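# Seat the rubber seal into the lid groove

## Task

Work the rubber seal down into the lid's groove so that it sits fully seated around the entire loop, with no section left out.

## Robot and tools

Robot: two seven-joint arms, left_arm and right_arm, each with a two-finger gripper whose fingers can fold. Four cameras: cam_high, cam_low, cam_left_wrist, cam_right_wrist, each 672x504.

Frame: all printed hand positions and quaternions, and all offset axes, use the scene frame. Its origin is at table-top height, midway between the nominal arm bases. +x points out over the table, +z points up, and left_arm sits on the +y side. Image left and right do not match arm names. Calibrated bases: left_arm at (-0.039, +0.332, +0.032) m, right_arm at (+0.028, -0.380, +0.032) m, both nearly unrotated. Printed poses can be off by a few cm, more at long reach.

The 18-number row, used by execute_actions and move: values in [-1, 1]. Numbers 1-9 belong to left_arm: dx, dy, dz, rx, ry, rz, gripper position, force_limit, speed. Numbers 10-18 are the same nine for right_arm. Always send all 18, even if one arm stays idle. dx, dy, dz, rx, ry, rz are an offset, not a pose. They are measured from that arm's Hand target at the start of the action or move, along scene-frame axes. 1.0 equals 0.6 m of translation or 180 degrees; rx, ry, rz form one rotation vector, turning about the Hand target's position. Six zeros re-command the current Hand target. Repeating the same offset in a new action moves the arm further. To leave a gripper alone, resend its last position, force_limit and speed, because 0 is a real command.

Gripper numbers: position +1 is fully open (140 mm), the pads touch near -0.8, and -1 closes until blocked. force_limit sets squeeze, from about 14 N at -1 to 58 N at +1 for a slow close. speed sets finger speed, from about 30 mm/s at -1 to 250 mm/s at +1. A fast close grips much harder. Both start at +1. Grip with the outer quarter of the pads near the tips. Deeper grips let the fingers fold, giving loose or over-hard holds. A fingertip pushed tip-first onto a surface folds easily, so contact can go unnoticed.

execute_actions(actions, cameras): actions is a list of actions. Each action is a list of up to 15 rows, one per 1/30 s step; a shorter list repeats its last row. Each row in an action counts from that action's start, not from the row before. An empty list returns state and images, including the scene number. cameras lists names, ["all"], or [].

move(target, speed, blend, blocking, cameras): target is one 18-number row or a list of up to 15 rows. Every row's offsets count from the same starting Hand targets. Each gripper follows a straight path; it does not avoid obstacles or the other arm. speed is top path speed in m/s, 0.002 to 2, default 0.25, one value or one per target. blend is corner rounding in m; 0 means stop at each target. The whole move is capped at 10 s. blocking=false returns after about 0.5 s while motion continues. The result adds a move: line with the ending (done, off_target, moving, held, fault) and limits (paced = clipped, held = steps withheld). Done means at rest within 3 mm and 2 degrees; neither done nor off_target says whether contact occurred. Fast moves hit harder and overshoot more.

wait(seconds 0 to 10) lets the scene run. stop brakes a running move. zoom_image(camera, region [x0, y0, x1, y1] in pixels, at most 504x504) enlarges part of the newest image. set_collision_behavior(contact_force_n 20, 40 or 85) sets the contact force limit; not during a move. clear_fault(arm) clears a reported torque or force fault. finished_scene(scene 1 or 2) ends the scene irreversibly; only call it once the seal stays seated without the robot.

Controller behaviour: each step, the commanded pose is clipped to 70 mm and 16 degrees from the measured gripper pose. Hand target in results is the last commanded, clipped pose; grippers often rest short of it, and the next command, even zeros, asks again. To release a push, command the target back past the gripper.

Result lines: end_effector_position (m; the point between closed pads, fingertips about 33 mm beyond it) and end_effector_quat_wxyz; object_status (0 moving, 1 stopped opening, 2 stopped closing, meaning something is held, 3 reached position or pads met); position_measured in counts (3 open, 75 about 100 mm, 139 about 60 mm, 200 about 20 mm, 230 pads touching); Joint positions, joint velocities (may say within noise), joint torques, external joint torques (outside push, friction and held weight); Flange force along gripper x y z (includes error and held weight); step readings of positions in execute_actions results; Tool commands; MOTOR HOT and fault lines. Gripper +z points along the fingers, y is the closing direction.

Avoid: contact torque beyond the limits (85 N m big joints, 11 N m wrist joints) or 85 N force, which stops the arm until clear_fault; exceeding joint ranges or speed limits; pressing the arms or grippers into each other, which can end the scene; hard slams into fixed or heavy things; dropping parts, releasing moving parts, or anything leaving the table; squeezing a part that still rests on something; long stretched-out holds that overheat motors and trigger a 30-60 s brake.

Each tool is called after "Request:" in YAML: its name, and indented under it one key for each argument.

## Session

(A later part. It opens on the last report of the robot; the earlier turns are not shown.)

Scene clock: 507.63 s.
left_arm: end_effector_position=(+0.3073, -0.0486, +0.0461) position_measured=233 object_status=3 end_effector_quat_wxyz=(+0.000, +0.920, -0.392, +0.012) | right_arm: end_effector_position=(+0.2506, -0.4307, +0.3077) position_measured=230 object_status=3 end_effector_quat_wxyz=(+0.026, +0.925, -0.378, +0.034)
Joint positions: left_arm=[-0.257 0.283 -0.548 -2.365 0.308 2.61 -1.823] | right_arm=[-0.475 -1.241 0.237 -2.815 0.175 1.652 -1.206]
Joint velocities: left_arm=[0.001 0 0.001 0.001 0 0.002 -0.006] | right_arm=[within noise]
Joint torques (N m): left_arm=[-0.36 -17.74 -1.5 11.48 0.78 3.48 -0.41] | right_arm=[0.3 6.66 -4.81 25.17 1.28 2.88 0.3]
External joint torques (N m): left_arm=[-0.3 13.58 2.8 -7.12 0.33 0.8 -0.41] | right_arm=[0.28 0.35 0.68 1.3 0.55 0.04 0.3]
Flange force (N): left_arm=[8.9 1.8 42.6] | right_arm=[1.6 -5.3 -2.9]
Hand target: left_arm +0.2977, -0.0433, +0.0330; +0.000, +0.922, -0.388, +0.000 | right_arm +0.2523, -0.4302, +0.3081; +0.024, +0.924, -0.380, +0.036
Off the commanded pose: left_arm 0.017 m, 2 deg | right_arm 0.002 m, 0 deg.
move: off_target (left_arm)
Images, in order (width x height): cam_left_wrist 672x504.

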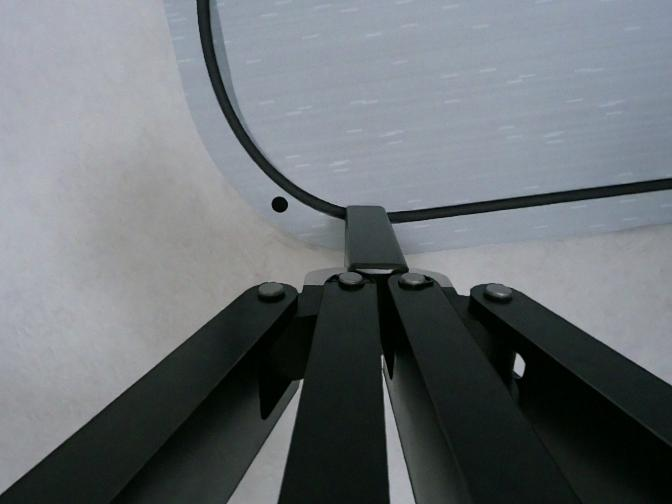

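Request:
move:
  target:
    - [0.0152,-0.0088,0.04,0,0,0,-1,-1,0,0,0,0,0,0,0,-1,-1,-1]
    - [0.0245,-0.0183,0.0258,0,0,0,-1,-1,0,0,0,0,0,0,0,-1,-1,-1]
    - [0.0093,-0.0095,0.0025,0,0,0,-1,-1,0,0,0,0,0,0,0,-1,-1,-1]
    - [0.0245,-0.0183,0.0258,0,0,0,-1,-1,0,0,0,0,0,0,0,-1,-1,-1]
    - [0.0316,-0.0135,0.04,0,0,0,-1,-1,0,0,0,0,0,0,0,-1,-1,-1]
    - [0.0387,-0.0088,0.0258,0,0,0,-1,-1,0,0,0,0,0,0,0,-1,-1,-1]
    - [0.0235,0,0.0025,0,0,0,-1,-1,0,0,0,0,0,0,0,-1,-1,-1]
  speed: 0.09
  blend: [0.002,0.001,0,0.001,0.002,0.001,0]
  cameras: ["cam_left_wrist"]

Request:
zoom_image:
  camera: "cam_left_wrist"
  region: [150, 50, 502, 350]

Scene clock: 520.50 s.
left_arm: end_effector_position=(+0.3185, -0.0484, +0.0460) position_measured=233 object_status=3 end_effector_quat_wxyz=(+0.000, +0.921, -0.390, +0.009) | right_arm: end_effector_position=(+0.2506, -0.4307, +0.3077) position_measured=230 object_status=3 end_effector_quat_wxyz=(+0.026, +0.925, -0.378, +0.034)
Joint positions: left_arm=[-0.248 0.304 -0.542 -2.333 0.311 2.591 -1.81] | right_arm=[-0.475 -1.241 0.237 -2.815 0.175 1.652 -1.206]
Joint velocities: left_arm=[-0.003 -0.002 0.001 -0.004 0.001 0.002 -0.003] | right_arm=[within noise]
Joint torques (N m): left_arm=[0.17 -19.53 -1.11 12.94 1.47 3.71 -0.23] | right_arm=[0.34 6.69 -4.88 25.19 1.29 2.89 0.33]
External joint torques (N m): left_arm=[0.07 12.72 3.36 -5.89 1 1.04 -0.23] | right_arm=[0.36 0.37 0.63 1.4 0.57 0.06 0.33]
Flange force (N): left_arm=[11.2 0.6 41.6] | right_arm=[1.7 -5.4 -3.1]
Hand target: left_arm +0.3118, -0.0433, +0.0345; +0.000, +0.922, -0.388, +0.000 | right_arm +0.2523, -0.4302, +0.3081; +0.024, +0.924, -0.380, +0.036
Off the commanded pose: left_arm 0.014 m, 1 deg | right_arm 0.002 m, 0 deg.
move: off_target (left_arm)
Images, in order (width x height): cam_left_wrist 672x504.

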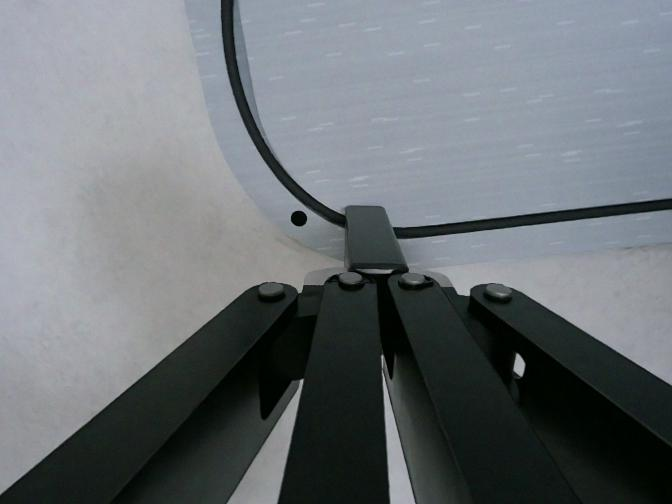

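Scaled by 1.432 from the camera's 672x504 image, which has a finer 960x720 frame.

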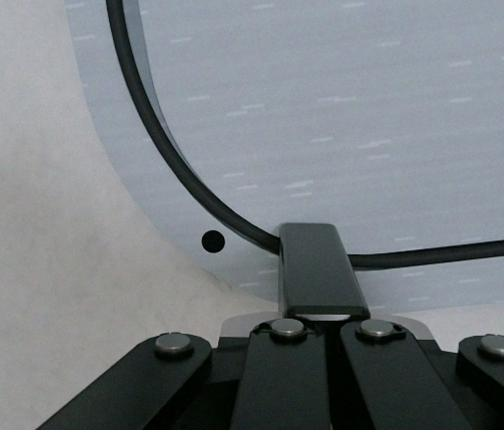

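Request:
move:
  target:
    - [0.0103,-0.0085,0.0233,0,0,0,-1,-1,0,0,0,0,0,0,0,-1,-1,-1]
    - [0.018,-0.004,0.0375,0,0,0,-1,-1,0,0,0,0,0,0,0,-1,-1,-1]
    - [0.0256,-0.0003,0.0233,0,0,0,-1,-1,0,0,0,0,0,0,0,-1,-1,-1]
    - [0.0153,0.0082,0,0,0,0,-1,-1,0,0,0,0,0,0,0,-1,-1,-1]
    - [0.0256,-0.0003,0.0233,0,0,0,-1,-1,0,0,0,0,0,0,0,-1,-1,-1]
    - [0.034,0.001,0.0375,0,0,0,-1,-1,0,0,0,0,0,0,0,-1,-1,-1]
    - [0.0423,0.0018,0.0233,0,0,0,-1,-1,0,0,0,0,0,0,0,-1,-1,-1]
    - [0.032,0.0103,0,0,0,0,-1,-1,0,0,0,0,0,0,0,-1,-1,-1]
  speed: 0.09
  blend: [0.001,0.002,0.001,0,0.001,0.002,0.001,0]
  cameras: ["cam_left_wrist"]

Request:
zoom_image:
  camera: "cam_left_wrist"
  region: [150, 50, 502, 350]

Scene clock: 534.50 s.
left_arm: end_effector_position=(+0.3361, -0.0427, +0.0460) position_measured=233 object_status=3 end_effector_quat_wxyz=(+0.000, +0.920, -0.391, +0.008) | right_arm: end_effector_position=(+0.2506, -0.4307, +0.3077) position_measured=230 object_status=3 end_effector_quat_wxyz=(+0.026, +0.925, -0.378, +0.034)
Joint positions: left_arm=[-0.225 0.324 -0.536 -2.302 0.318 2.576 -1.78] | right_arm=[-0.475 -1.241 0.237 -2.815 0.175 1.652 -1.206]
Joint torques (N m): left_arm=[0.94 -20.97 0.1 13.22 1.72 3.88 -0.32] | right_arm=[0.28 6.71 -4.84 25.15 1.28 2.88 0.32]
External joint torques (N m): left_arm=[0.88 12.04 4.89 -5.66 1.24 1.23 -0.32] | right_arm=[0.27 0.44 0.64 1.31 0.55 0.05 0.32]
Flange force (N): left_arm=[10.2 -1.3 41.1] | right_arm=[2.0 -5.4 -3.0]
Hand target: left_arm +0.3310, -0.0371, +0.0345; +0.000, +0.922, -0.388, +0.000 | right_arm +0.2523, -0.4302, +0.3081; +0.024, +0.924, -0.380, +0.036
Off the commanded pose: left_arm 0.014 m, 1 deg | right_arm 0.002 m, 0 deg.
move: off_target (left_arm)
Images, in order (width x height): cam_left_wrist 672x504.

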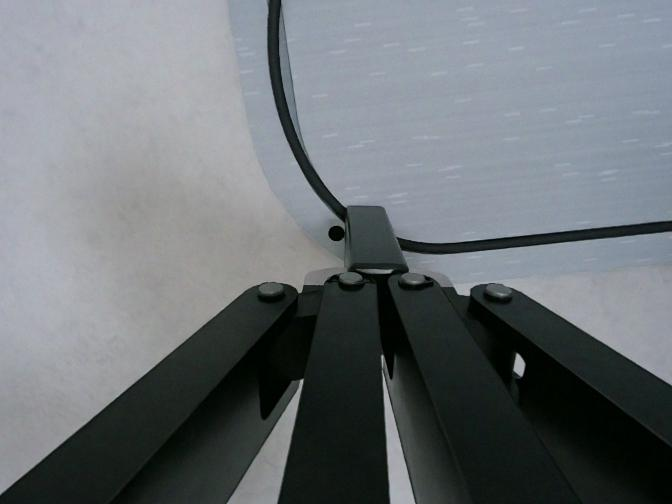

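Scaled by 1.432 from the camera's 672x504 image, which has a finer 960x720 frame.

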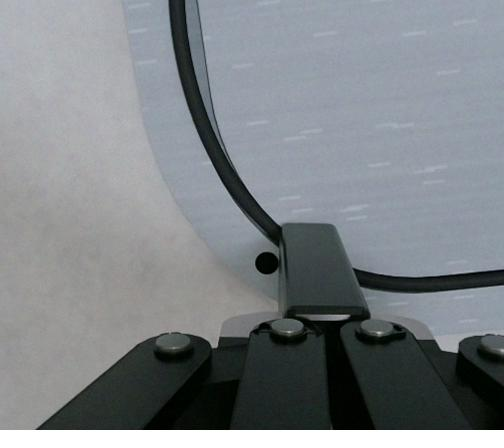

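Request:
move:
  target:
    - [0.0077,-0.0093,0.0233,0,0,0,-1,-1,0,0,0,0,0,0,0,-1,-1,-1]
    - [0.017,-0.008,0.0375,0,0,0,-1,-1,0,0,0,0,0,0,0,-1,-1,-1]
    - [0.0265,-0.0071,0.0233,0,0,0,-1,-1,0,0,0,0,0,0,0,-1,-1,-1]
    - [0.0188,0.0022,0,0,0,0,-1,-1,0,0,0,0,0,0,0,-1,-1,-1]
    - [0.0265,-0.0071,0.0233,0,0,0,-1,-1,0,0,0,0,0,0,0,-1,-1,-1]
    - [0.035,-0.0085,0.0375,0,0,0,-1,-1,0,0,0,0,0,0,0,-1,-1,-1]
    - [0.043,-0.0095,0.0233,0,0,0,-1,-1,0,0,0,0,0,0,0,-1,-1,-1]
    - [0.0353,0,0,0,0,0,-1,-1,0,0,0,0,0,0,0,-1,-1,-1]
  speed: 0.09
  blend: [0.001,0.002,0.001,0,0.001,0.002,0.001,0]
  cameras: ["cam_left_wrist"]

Request:
zoom_image:
  camera: "cam_left_wrist"
  region: [150, 0, 502, 300]

Scene clock: 546.57 s.
left_arm: end_effector_position=(+0.3567, -0.0437, +0.0461) position_measured=233 object_status=3 end_effector_quat_wxyz=(+0.001, +0.920, -0.391, +0.008) | right_arm: end_effector_position=(+0.2506, -0.4307, +0.3077) position_measured=230 object_status=3 end_effector_quat_wxyz=(+0.026, +0.925, -0.378, +0.034)
Joint positions: left_arm=[-0.216 0.36 -0.524 -2.247 0.329 2.554 -1.759] | right_arm=[-0.475 -1.241 0.237 -2.815 0.175 1.652 -1.206]
Joint velocities: left_arm=[-0.002 0 0.003 -0.001 0.001 0.003 0.001] | right_arm=[within noise]
Joint torques (N m): left_arm=[1.51 -22.93 -0.2 13.75 1.74 3.69 -0.26] | right_arm=[0.31 6.72 -4.84 25.15 1.29 2.87 0.32]
External joint torques (N m): left_arm=[1.41 11.62 5.06 -5.43 1.25 1.03 -0.26] | right_arm=[0.29 0.45 0.66 1.29 0.56 0.03 0.31]
Flange force (N): left_arm=[8.8 -2.5 37.1] | right_arm=[1.9 -5.5 -3.0]
Hand target: left_arm +0.3522, -0.0371, +0.0345; +0.000, +0.922, -0.388, +0.000 | right_arm +0.2523, -0.4302, +0.3081; +0.024, +0.924, -0.380, +0.036
Off the commanded pose: left_arm 0.014 m, 1 deg | right_arm 0.002 m, 0 deg.
move: off_target (left_arm)
Images, in order (width x height): cam_left_wrist 672x504.

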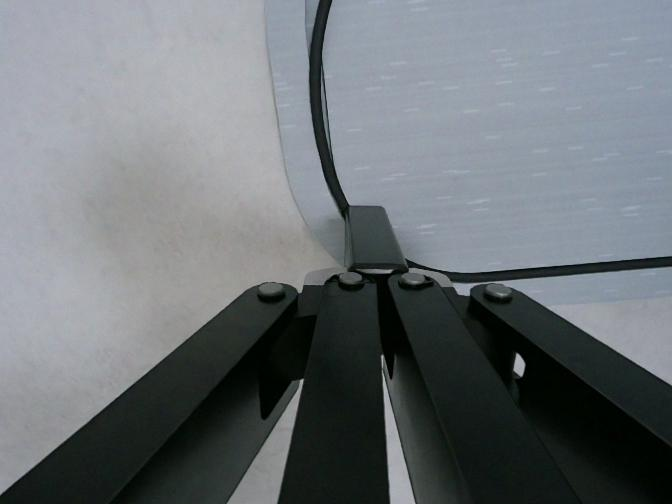

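Scaled by 1.432 from the camera's 672x504 image, which has a finer 960x720 frame.

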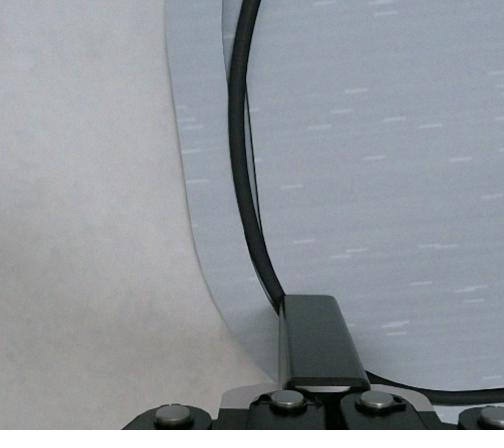

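Request:
move:
  target:
    - [0.0067,-0.011,0.0233,0,0,0,-1,-1,0,0,0,0,0,0,0,-1,-1,-1]
    - [0.018,-0.013,0.0375,0,0,0,-1,-1,0,0,0,0,0,0,0,-1,-1,-1]
    - [0.0285,-0.0153,0.0233,0,0,0,-1,-1,0,0,0,0,0,0,0,-1,-1,-1]
    - [0.0218,-0.0043,0,0,0,0,-1,-1,0,0,0,0,0,0,0,-1,-1,-1]
    - [0.0285,-0.0153,0.0233,0,0,0,-1,-1,0,0,0,0,0,0,0,-1,-1,-1]
    - [0.0385,-0.018,0.0375,0,0,0,-1,-1,0,0,0,0,0,0,0,-1,-1,-1]
    - [0.049,-0.0208,0.0233,0,0,0,-1,-1,0,0,0,0,0,0,0,-1,-1,-1]
    - [0.0423,-0.0098,0,0,0,0,-1,-1,0,0,0,0,0,0,0,-1,-1,-1]
    - [0.049,-0.0208,0.0233,0,0,0,-1,-1,0,0,0,0,0,0,0,-1,-1,-1]
    - [0.0575,-0.025,0.0375,0,0,0,-1,-1,0,0,0,0,0,0,0,-1,-1,-1]
    - [0.066,-0.0298,0.0233,0,0,0,-1,-1,0,0,0,0,0,0,0,-1,-1,-1]
    - [0.0593,-0.0188,0,0,0,0,-1,-1,0,0,0,0,0,0,0,-1,-1,-1]
  speed: 0.09
  blend: [0.001,0.002,0.001,0,0.001,0.002,0.001,0,0.001,0.002,0.001,0]
  cameras: ["cam_left_wrist"]

Request:
zoom_image:
  camera: "cam_left_wrist"
  region: [200, 0, 552, 300]

Scene clock: 557.70 s.
left_arm: end_effector_position=(+0.3919, -0.0540, +0.0462) position_measured=233 object_status=3 end_effector_quat_wxyz=(+0.001, +0.921, -0.390, +0.007) | right_arm: end_effector_position=(+0.2506, -0.4307, +0.3077) position_measured=230 object_status=3 end_effector_quat_wxyz=(+0.026, +0.925, -0.378, +0.034)
Joint positions: left_arm=[-0.223 0.439 -0.501 -2.122 0.35 2.497 -1.74] | right_arm=[-0.475 -1.241 0.237 -2.815 0.175 1.652 -1.206]
Joint velocities: left_arm=[-0.001 0 0.002 0 0.001 0.003 0.002] | right_arm=[within noise]
Joint torques (N m): left_arm=[1.24 -26.7 -1.5 14.74 1.86 3.76 -0.23] | right_arm=[0.3 6.71 -4.82 25.22 1.28 2.86 0.34]
External joint torques (N m): left_arm=[1.25 11.11 4.88 -4.96 1.33 1.11 -0.23] | right_arm=[0.32 0.46 0.66 1.34 0.55 0.02 0.33]
Flange force (N): left_arm=[7.4 -2.2 32.1] | right_arm=[1.9 -5.6 -3.1]
Hand target: left_arm +0.3878, -0.0484, +0.0345; +0.000, +0.922, -0.388, +0.000 | right_arm +0.2523, -0.4302, +0.3081; +0.024, +0.924, -0.380, +0.036
Off the commanded pose: left_arm 0.014 m, 1 deg | right_arm 0.002 m, 0 deg.
move: off_target (left_arm)
Images, in order (width x height): cam_left_wrist 672x504.

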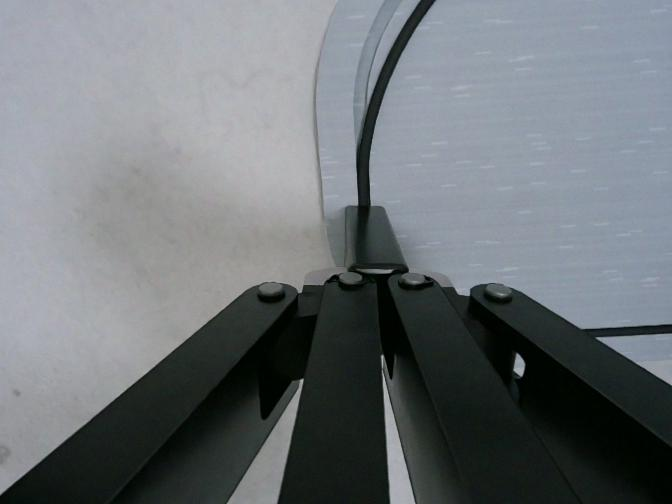

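Scaled by 1.432 from the camera's 672x504 image, which has a finer 960x720 frame.

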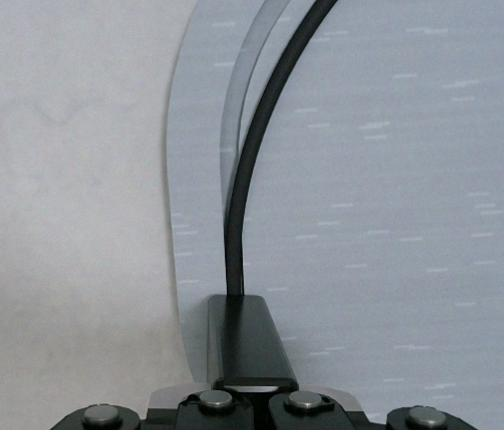

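Request:
move:
  target:
    - [0.006,-0.0093,0.0233,0,0,0,-1,-1,0,0,0,0,0,0,0,-1,-1,-1]
    - [0.013,-0.0153,0.0375,0,0,0,-1,-1,0,0,0,0,0,0,0,-1,-1,-1]
    - [0.02,-0.0213,0.0233,0,0,0,-1,-1,0,0,0,0,0,0,0,-1,-1,-1]
    - [0.014,-0.012,0,0,0,0,-1,-1,0,0,0,0,0,0,0,-1,-1,-1]
    - [0.02,-0.0213,0.0233,0,0,0,-1,-1,0,0,0,0,0,0,0,-1,-1,-1]
    - [0.027,-0.027,0.0375,0,0,0,-1,-1,0,0,0,0,0,0,0,-1,-1,-1]
    - [0.034,-0.0331,0.0233,0,0,0,-1,-1,0,0,0,0,0,0,0,-1,-1,-1]
    - [0.028,-0.0238,0,0,0,0,-1,-1,0,0,0,0,0,0,0,-1,-1,-1]
    - [0.034,-0.0331,0.0233,0,0,0,-1,-1,0,0,0,0,0,0,0,-1,-1,-1]
    - [0.041,-0.039,0.0375,0,0,0,-1,-1,0,0,0,0,0,0,0,-1,-1,-1]
    - [0.048,-0.0451,0.0233,0,0,0,-1,-1,0,0,0,0,0,0,0,-1,-1,-1]
    - [0.042,-0.0358,0,0,0,0,-1,-1,0,0,0,0,0,0,0,-1,-1,-1]
  speed: 0.09
  blend: [0.001,0.002,0.001,0,0.001,0.002,0.001,0,0.001,0.002,0.001,0]
  cameras: ["cam_left_wrist"]

Request:
zoom_image:
  camera: "cam_left_wrist"
  region: [250, 0, 602, 300]

Scene clock: 572.47 s.
left_arm: end_effector_position=(+0.4171, -0.0748, +0.0461) position_measured=233 object_status=3 end_effector_quat_wxyz=(+0.001, +0.921, -0.390, +0.006) | right_arm: end_effector_position=(+0.2506, -0.4307, +0.3077) position_measured=230 object_status=3 end_effector_quat_wxyz=(+0.026, +0.925, -0.378, +0.034)
Joint positions: left_arm=[-0.259 0.517 -0.479 -1.992 0.362 2.44 -1.738] | right_arm=[-0.475 -1.241 0.237 -2.815 0.175 1.652 -1.206]
Joint velocities: left_arm=[-0.003 -0.001 0.002 -0.001 0 0.004 -0.001] | right_arm=[within noise]
Joint torques (N m): left_arm=[0.96 -30.77 -3.07 15.82 1.77 3.7 -0.15] | right_arm=[0.32 6.7 -4.9 25.2 1.3 2.88 0.33]
External joint torques (N m): left_arm=[0.76 10.31 3.99 -4.59 1.2 1.04 -0.15] | right_arm=[0.32 0.4 0.58 1.39 0.57 0.05 0.32]
Flange force (N): left_arm=[5.9 -1.4 26.5] | right_arm=[1.8 -5.4 -3.2]
Hand target: left_arm +0.4130, -0.0699, +0.0345; +0.000, +0.922, -0.388, +0.000 | right_arm +0.2523, -0.4302, +0.3081; +0.024, +0.924, -0.380, +0.036
Off the commanded pose: left_arm 0.013 m, 1 deg | right_arm 0.002 m, 0 deg.
move: off_target (left_arm)
Images, in order (width x height): cam_left_wrist 672x504.

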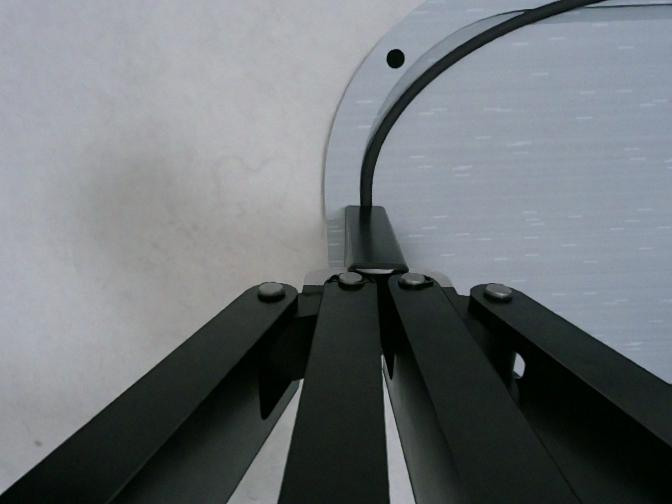

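Scaled by 1.432 from the camera's 672x504 image, which has a finer 960x720 frame.

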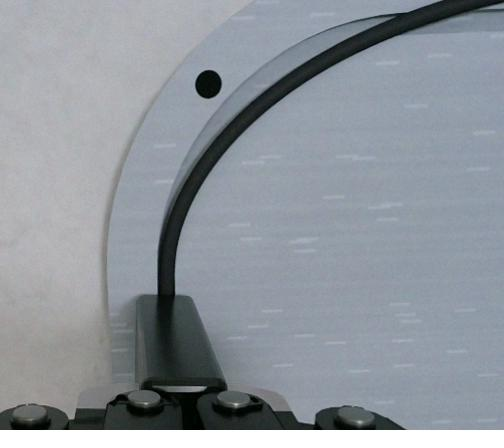

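Request:
move:
  target:
    - [0.006,-0.0082,0.0233,0,0,0,-1,-1,0,0,0,0,0,0,0,-1,-1,-1]
    - [0.0125,-0.0145,0.0375,0,0,0,-1,-1,0,0,0,0,0,0,0,-1,-1,-1]
    - [0.0188,-0.0214,0.0233,0,0,0,-1,-1,0,0,0,0,0,0,0,-1,-1,-1]
    - [0.0128,-0.0132,-0.0017,0,0,0,-1,-1,0,0,0,0,0,0,0,-1,-1,-1]
    - [0.0188,-0.0214,0.0233,0,0,0,-1,-1,0,0,0,0,0,0,0,-1,-1,-1]
    - [0.024,-0.0275,0.0375,0,0,0,-1,-1,0,0,0,0,0,0,0,-1,-1,-1]
    - [0.0293,-0.0344,0.0233,0,0,0,-1,-1,0,0,0,0,0,0,0,-1,-1,-1]
    - [0.0233,-0.0262,-0.0017,0,0,0,-1,-1,0,0,0,0,0,0,0,-1,-1,-1]
  speed: 0.09
  blend: [0.001,0.002,0.001,0,0.001,0.002,0.001,0]
  cameras: ["cam_left_wrist"]

Request:
zoom_image:
  camera: "cam_left_wrist"
  region: [250, 50, 602, 350]

Scene clock: 584.47 s.
left_arm: end_effector_position=(+0.4319, -0.0913, +0.0460) position_measured=233 object_status=3 end_effector_quat_wxyz=(+0.003, +0.921, -0.390, +0.008) | right_arm: end_effector_position=(+0.2506, -0.4307, +0.3077) position_measured=230 object_status=3 end_effector_quat_wxyz=(+0.026, +0.925, -0.378, +0.034)
Joint positions: left_arm=[-0.288 0.569 -0.465 -1.905 0.368 2.407 -1.739] | right_arm=[-0.475 -1.241 0.237 -2.815 0.175 1.652 -1.206]
Joint velocities: left_arm=[0.002 0 0.001 -0.002 0 0.003 -0.001] | right_arm=[within noise]
Joint torques (N m): left_arm=[0.41 -32.83 -3.52 15.36 1.65 3.19 -0.24] | right_arm=[0.3 6.65 -4.85 25.22 1.28 2.89 0.31]
External joint torques (N m): left_arm=[0.55 10.22 4.27 -5.26 1.04 0.53 -0.24] | right_arm=[0.3 0.33 0.68 1.44 0.56 0.06 0.31]
Flange force (N): left_arm=[3.4 -0.8 24.2] | right_arm=[1.7 -5.4 -3.2]
Hand target: left_arm +0.4269, -0.0856, +0.0335; +0.000, +0.922, -0.388, +0.000 | right_arm +0.2523, -0.4302, +0.3081; +0.024, +0.924, -0.380, +0.036
Off the commanded pose: left_arm 0.015 m, 1 deg | right_arm 0.002 m, 0 deg.
move: off_target (left_arm)
Images, in order (width x height): cam_left_wrist 672x504.

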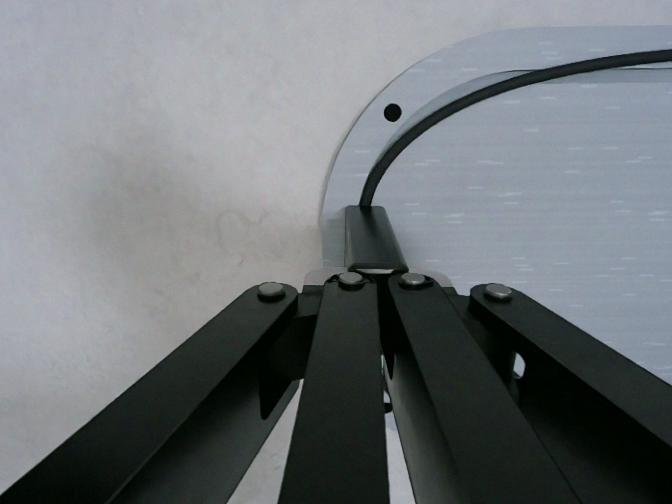

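Scaled by 1.432 from the camera's 672x504 image, which has a finer 960x720 frame.

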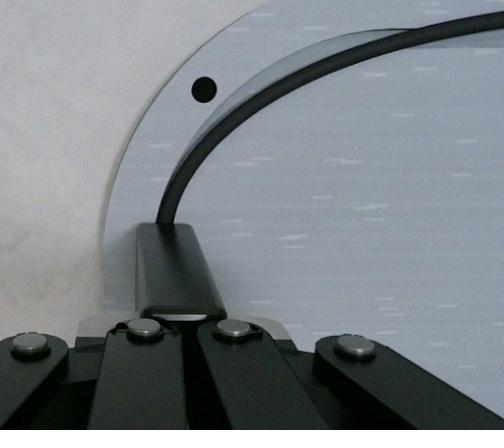

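Request:
move:
  target:
    - [0.0075,-0.0095,0.025,0,0,0,-1,-1,0,0,0,0,0,0,0,-1,-1,-1]
    - [0.0125,-0.0145,0.0392,0,0,0,-1,-1,0,0,0,0,0,0,0,-1,-1,-1]
    - [0.018,-0.0202,0.025,0,0,0,-1,-1,0,0,0,0,0,0,0,-1,-1,-1]
    - [0.0105,-0.0107,0,0,0,0,-1,-1,0,0,0,0,0,0,0,-1,-1,-1]
    - [0.018,-0.0202,0.025,0,0,0,-1,-1,0,0,0,0,0,0,0,-1,-1,-1]
    - [0.0215,-0.026,0.0392,0,0,0,-1,-1,0,0,0,0,0,0,0,-1,-1,-1]
    - [0.025,-0.032,0.025,0,0,0,-1,-1,0,0,0,0,0,0,0,-1,-1,-1]
    - [0.0175,-0.0225,0,0,0,0,-1,-1,0,0,0,0,0,0,0,-1,-1,-1]
  speed: 0.09
  blend: [0.001,0.002,0.001,0,0.001,0.002,0.001,0]
  cameras: ["cam_left_wrist"]

Request:
zoom_image:
  camera: "cam_left_wrist"
  region: [250, 50, 602, 350]

Scene clock: 594.40 s.
left_arm: end_effector_position=(+0.4420, -0.1038, +0.0459) position_measured=233 object_status=3 end_effector_quat_wxyz=(+0.002, +0.921, -0.389, +0.007) | right_arm: end_effector_position=(+0.2506, -0.4307, +0.3077) position_measured=230 object_status=3 end_effector_quat_wxyz=(+0.026, +0.925, -0.378, +0.034)
Joint positions: left_arm=[-0.311 0.61 -0.456 -1.833 0.372 2.373 -1.74] | right_arm=[-0.475 -1.241 0.237 -2.815 0.175 1.652 -1.206]
Joint torques (N m): left_arm=[0.15 -34.02 -4.55 16.27 1.65 3.61 -0.25] | right_arm=[0.29 6.63 -4.9 25.17 1.27 2.87 0.35]
External joint torques (N m): left_arm=[-0.03 10.78 3.36 -4.84 1.02 0.93 -0.25] | right_arm=[0.27 0.35 0.62 1.32 0.54 0.03 0.35]
Flange force (N): left_arm=[5.7 0.1 24.4] | right_arm=[1.6 -5.2 -3.0]
Hand target: left_arm +0.4374, -0.0991, +0.0335; +0.000, +0.922, -0.388, +0.000 | right_arm +0.2523, -0.4302, +0.3081; +0.024, +0.924, -0.380, +0.036
Off the commanded pose: left_arm 0.014 m, 1 deg | right_arm 0.002 m, 0 deg.
move: off_target (left_arm)
Images, in order (width x height): cam_left_wrist 672x504.

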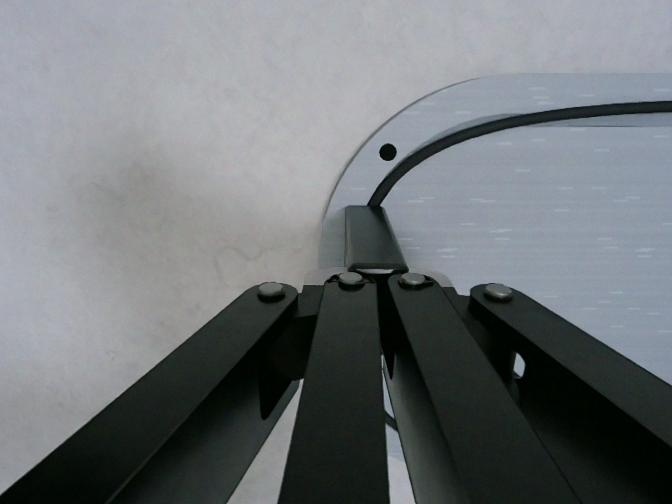

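Scaled by 1.432 from the camera's 672x504 image, which has a finer 960x720 frame.

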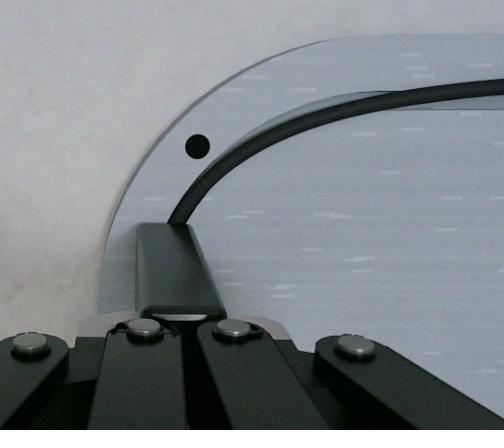

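Request:
move:
  target:
    - [0.0068,-0.0078,0.025,0,0,0,-1,-1,0,0,0,0,0,0,0,-1,-1,-1]
    - [0.0105,-0.0135,0.0392,0,0,0,-1,-1,0,0,0,0,0,0,0,-1,-1,-1]
    - [0.0138,-0.0196,0.025,0,0,0,-1,-1,0,0,0,0,0,0,0,-1,-1,-1]
    - [0.007,-0.0118,0,0,0,0,-1,-1,0,0,0,0,0,0,0,-1,-1,-1]
    - [0.0138,-0.0196,0.025,0,0,0,-1,-1,0,0,0,0,0,0,0,-1,-1,-1]
    - [0.016,-0.0255,0.0392,0,0,0,-1,-1,0,0,0,0,0,0,0,-1,-1,-1]
    - [0.0183,-0.0315,0.025,0,0,0,-1,-1,0,0,0,0,0,0,0,-1,-1,-1]
    - [0.0115,-0.0237,0,0,0,0,-1,-1,0,0,0,0,0,0,0,-1,-1,-1]
    - [0.0183,-0.0315,0.025,0,0,0,-1,-1,0,0,0,0,0,0,0,-1,-1,-1]
    - [0.0193,-0.039,0.0392,0,0,0,-1,-1,0,0,0,0,0,0,0,-1,-1,-1]
    - [0.02,-0.0463,0.025,0,0,0,-1,-1,0,0,0,0,0,0,0,-1,-1,-1]
    - [0.0132,-0.0385,0,0,0,0,-1,-1,0,0,0,0,0,0,0,-1,-1,-1]
  speed: 0.09
  blend: [0.001,0.002,0.001,0,0.001,0.002,0.001,0,0.001,0.002,0.001,0]
  cameras: ["cam_left_wrist"]

Request:
zoom_image:
  camera: "cam_left_wrist"
  region: [250, 50, 602, 350]

Scene clock: 606.80 s.
left_arm: end_effector_position=(+0.4500, -0.1266, +0.0458) position_measured=233 object_status=3 end_effector_quat_wxyz=(+0.002, +0.921, -0.390, +0.007) | right_arm: end_effector_position=(+0.2506, -0.4307, +0.3077) position_measured=230 object_status=3 end_effector_quat_wxyz=(+0.026, +0.925, -0.378, +0.034)
Joint positions: left_arm=[-0.355 0.665 -0.443 -1.735 0.373 2.331 -1.749] | right_arm=[-0.475 -1.241 0.237 -2.815 0.175 1.652 -1.206]
Joint velocities: left_arm=[-0.001 -0.001 0.002 -0.002 0.001 0.003 -0.004] | right_arm=[within noise]
Joint torques (N m): left_arm=[0.1 -36.9 -4.29 16.31 1.4 3.44 -0.26] | right_arm=[0.28 6.67 -4.86 25.2 1.28 2.85 0.3]
External joint torques (N m): left_arm=[0.26 9.98 4.19 -5.13 0.74 0.76 -0.26] | right_arm=[0.28 0.42 0.67 1.37 0.55 0.02 0.29]
Flange force (N): left_arm=[2.1 -0.2 21.6] | right_arm=[1.9 -5.4 -3.2]
Hand target: left_arm +0.4454, -0.1222, +0.0335; +0.000, +0.922, -0.388, +0.000 | right_arm +0.2523, -0.4302, +0.3081; +0.024, +0.924, -0.380, +0.036
Off the commanded pose: left_arm 0.014 m, 1 deg | right_arm 0.002 m, 0 deg.
move: off_target (left_arm)
Images, in order (width x height): cam_left_wrist 672x504.

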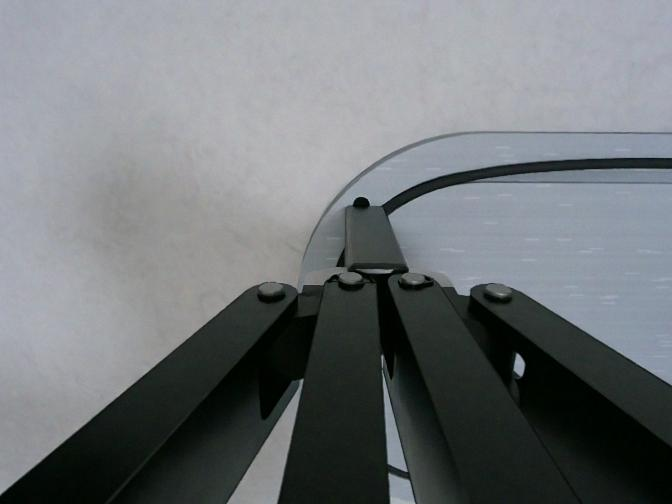

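Scaled by 1.432 from the camera's 672x504 image, which has a finer 960x720 frame.

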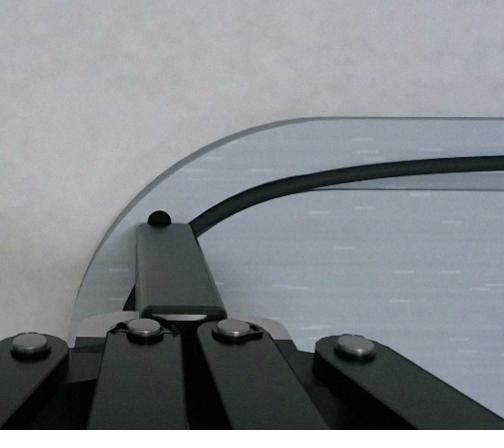

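Request:
move:
  target:
    - [0.0068,-0.0073,0.025,0,0,0,-1,-1,0,0,0,0,0,0,0,-1,-1,-1]
    - [0.0065,-0.0175,0.0392,0,0,0,-1,-1,0,0,0,0,0,0,0,-1,-1,-1]
    - [0.0061,-0.028,0.025,0,0,0,-1,-1,0,0,0,0,0,0,0,-1,-1,-1]
    - [-0.0007,-0.0207,0,0,0,0,-1,-1,0,0,0,0,0,0,0,-1,-1,-1]
    - [0.0061,-0.028,0.025,0,0,0,-1,-1,0,0,0,0,0,0,0,-1,-1,-1]
    - [0.0045,-0.036,0.0392,0,0,0,-1,-1,0,0,0,0,0,0,0,-1,-1,-1]
    - [0.003,-0.0438,0.025,0,0,0,-1,-1,0,0,0,0,0,0,0,-1,-1,-1]
    - [-0.0038,-0.0365,0,0,0,0,-1,-1,0,0,0,0,0,0,0,-1,-1,-1]
  speed: 0.09
  blend: [0.001,0.002,0.001,0,0.001,0.002,0.001,0]
  cameras: ["cam_left_wrist"]

Request:
zoom_image:
  camera: "cam_left_wrist"
  region: [250, 50, 602, 350]

Scene clock: 621.00 s.
left_arm: end_effector_position=(+0.4475, -0.1485, +0.0455) position_measured=233 object_status=3 end_effector_quat_wxyz=(+0.003, +0.921, -0.390, +0.006) | right_arm: end_effector_position=(+0.2506, -0.4307, +0.3077) position_measured=230 object_status=3 end_effector_quat_wxyz=(+0.026, +0.925, -0.378, +0.034)
Joint positions: left_arm=[-0.401 0.701 -0.432 -1.671 0.371 2.304 -1.766] | right_arm=[-0.475 -1.241 0.237 -2.815 0.175 1.652 -1.206]
Joint velocities: left_arm=[0 -0.001 0 -0.002 0.001 0.002 -0.006] | right_arm=[within noise]
Joint torques (N m): left_arm=[0.23 -38.83 -4.67 16.95 1.24 3.4 -0.28] | right_arm=[0.3 6.71 -4.89 25.2 1.27 2.87 0.34]
External joint torques (N m): left_arm=[0.27 9.45 3.82 -4.78 0.56 0.71 -0.28] | right_arm=[0.29 0.4 0.61 1.38 0.54 0.04 0.33]
Flange force (N): left_arm=[1.9 -0.2 19.6] | right_arm=[1.9 -5.3 -3.2]
Hand target: left_arm +0.4431, -0.1441, +0.0335; +0.000, +0.922, -0.388, +0.000 | right_arm +0.2523, -0.4302, +0.3081; +0.024, +0.924, -0.380, +0.036
Off the commanded pose: left_arm 0.014 m, 1 deg | right_arm 0.002 m, 0 deg.
move: off_target (left_arm)
Images, in order (width x height): cam_left_wrist 672x504.

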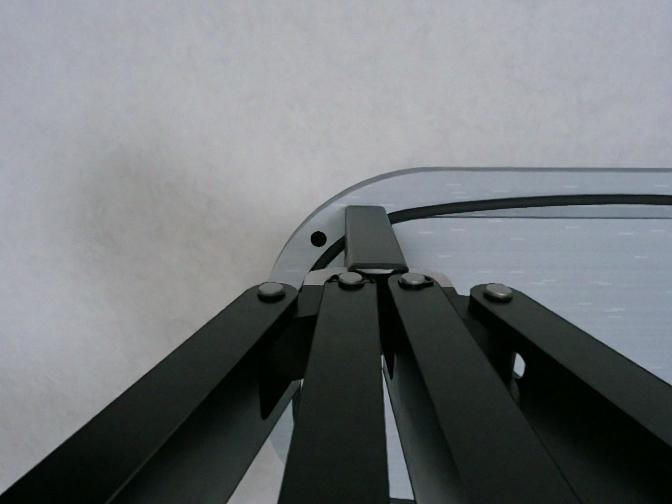

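Scaled by 1.432 from the camera's 672x504 image, which has a finer 960x720 frame.

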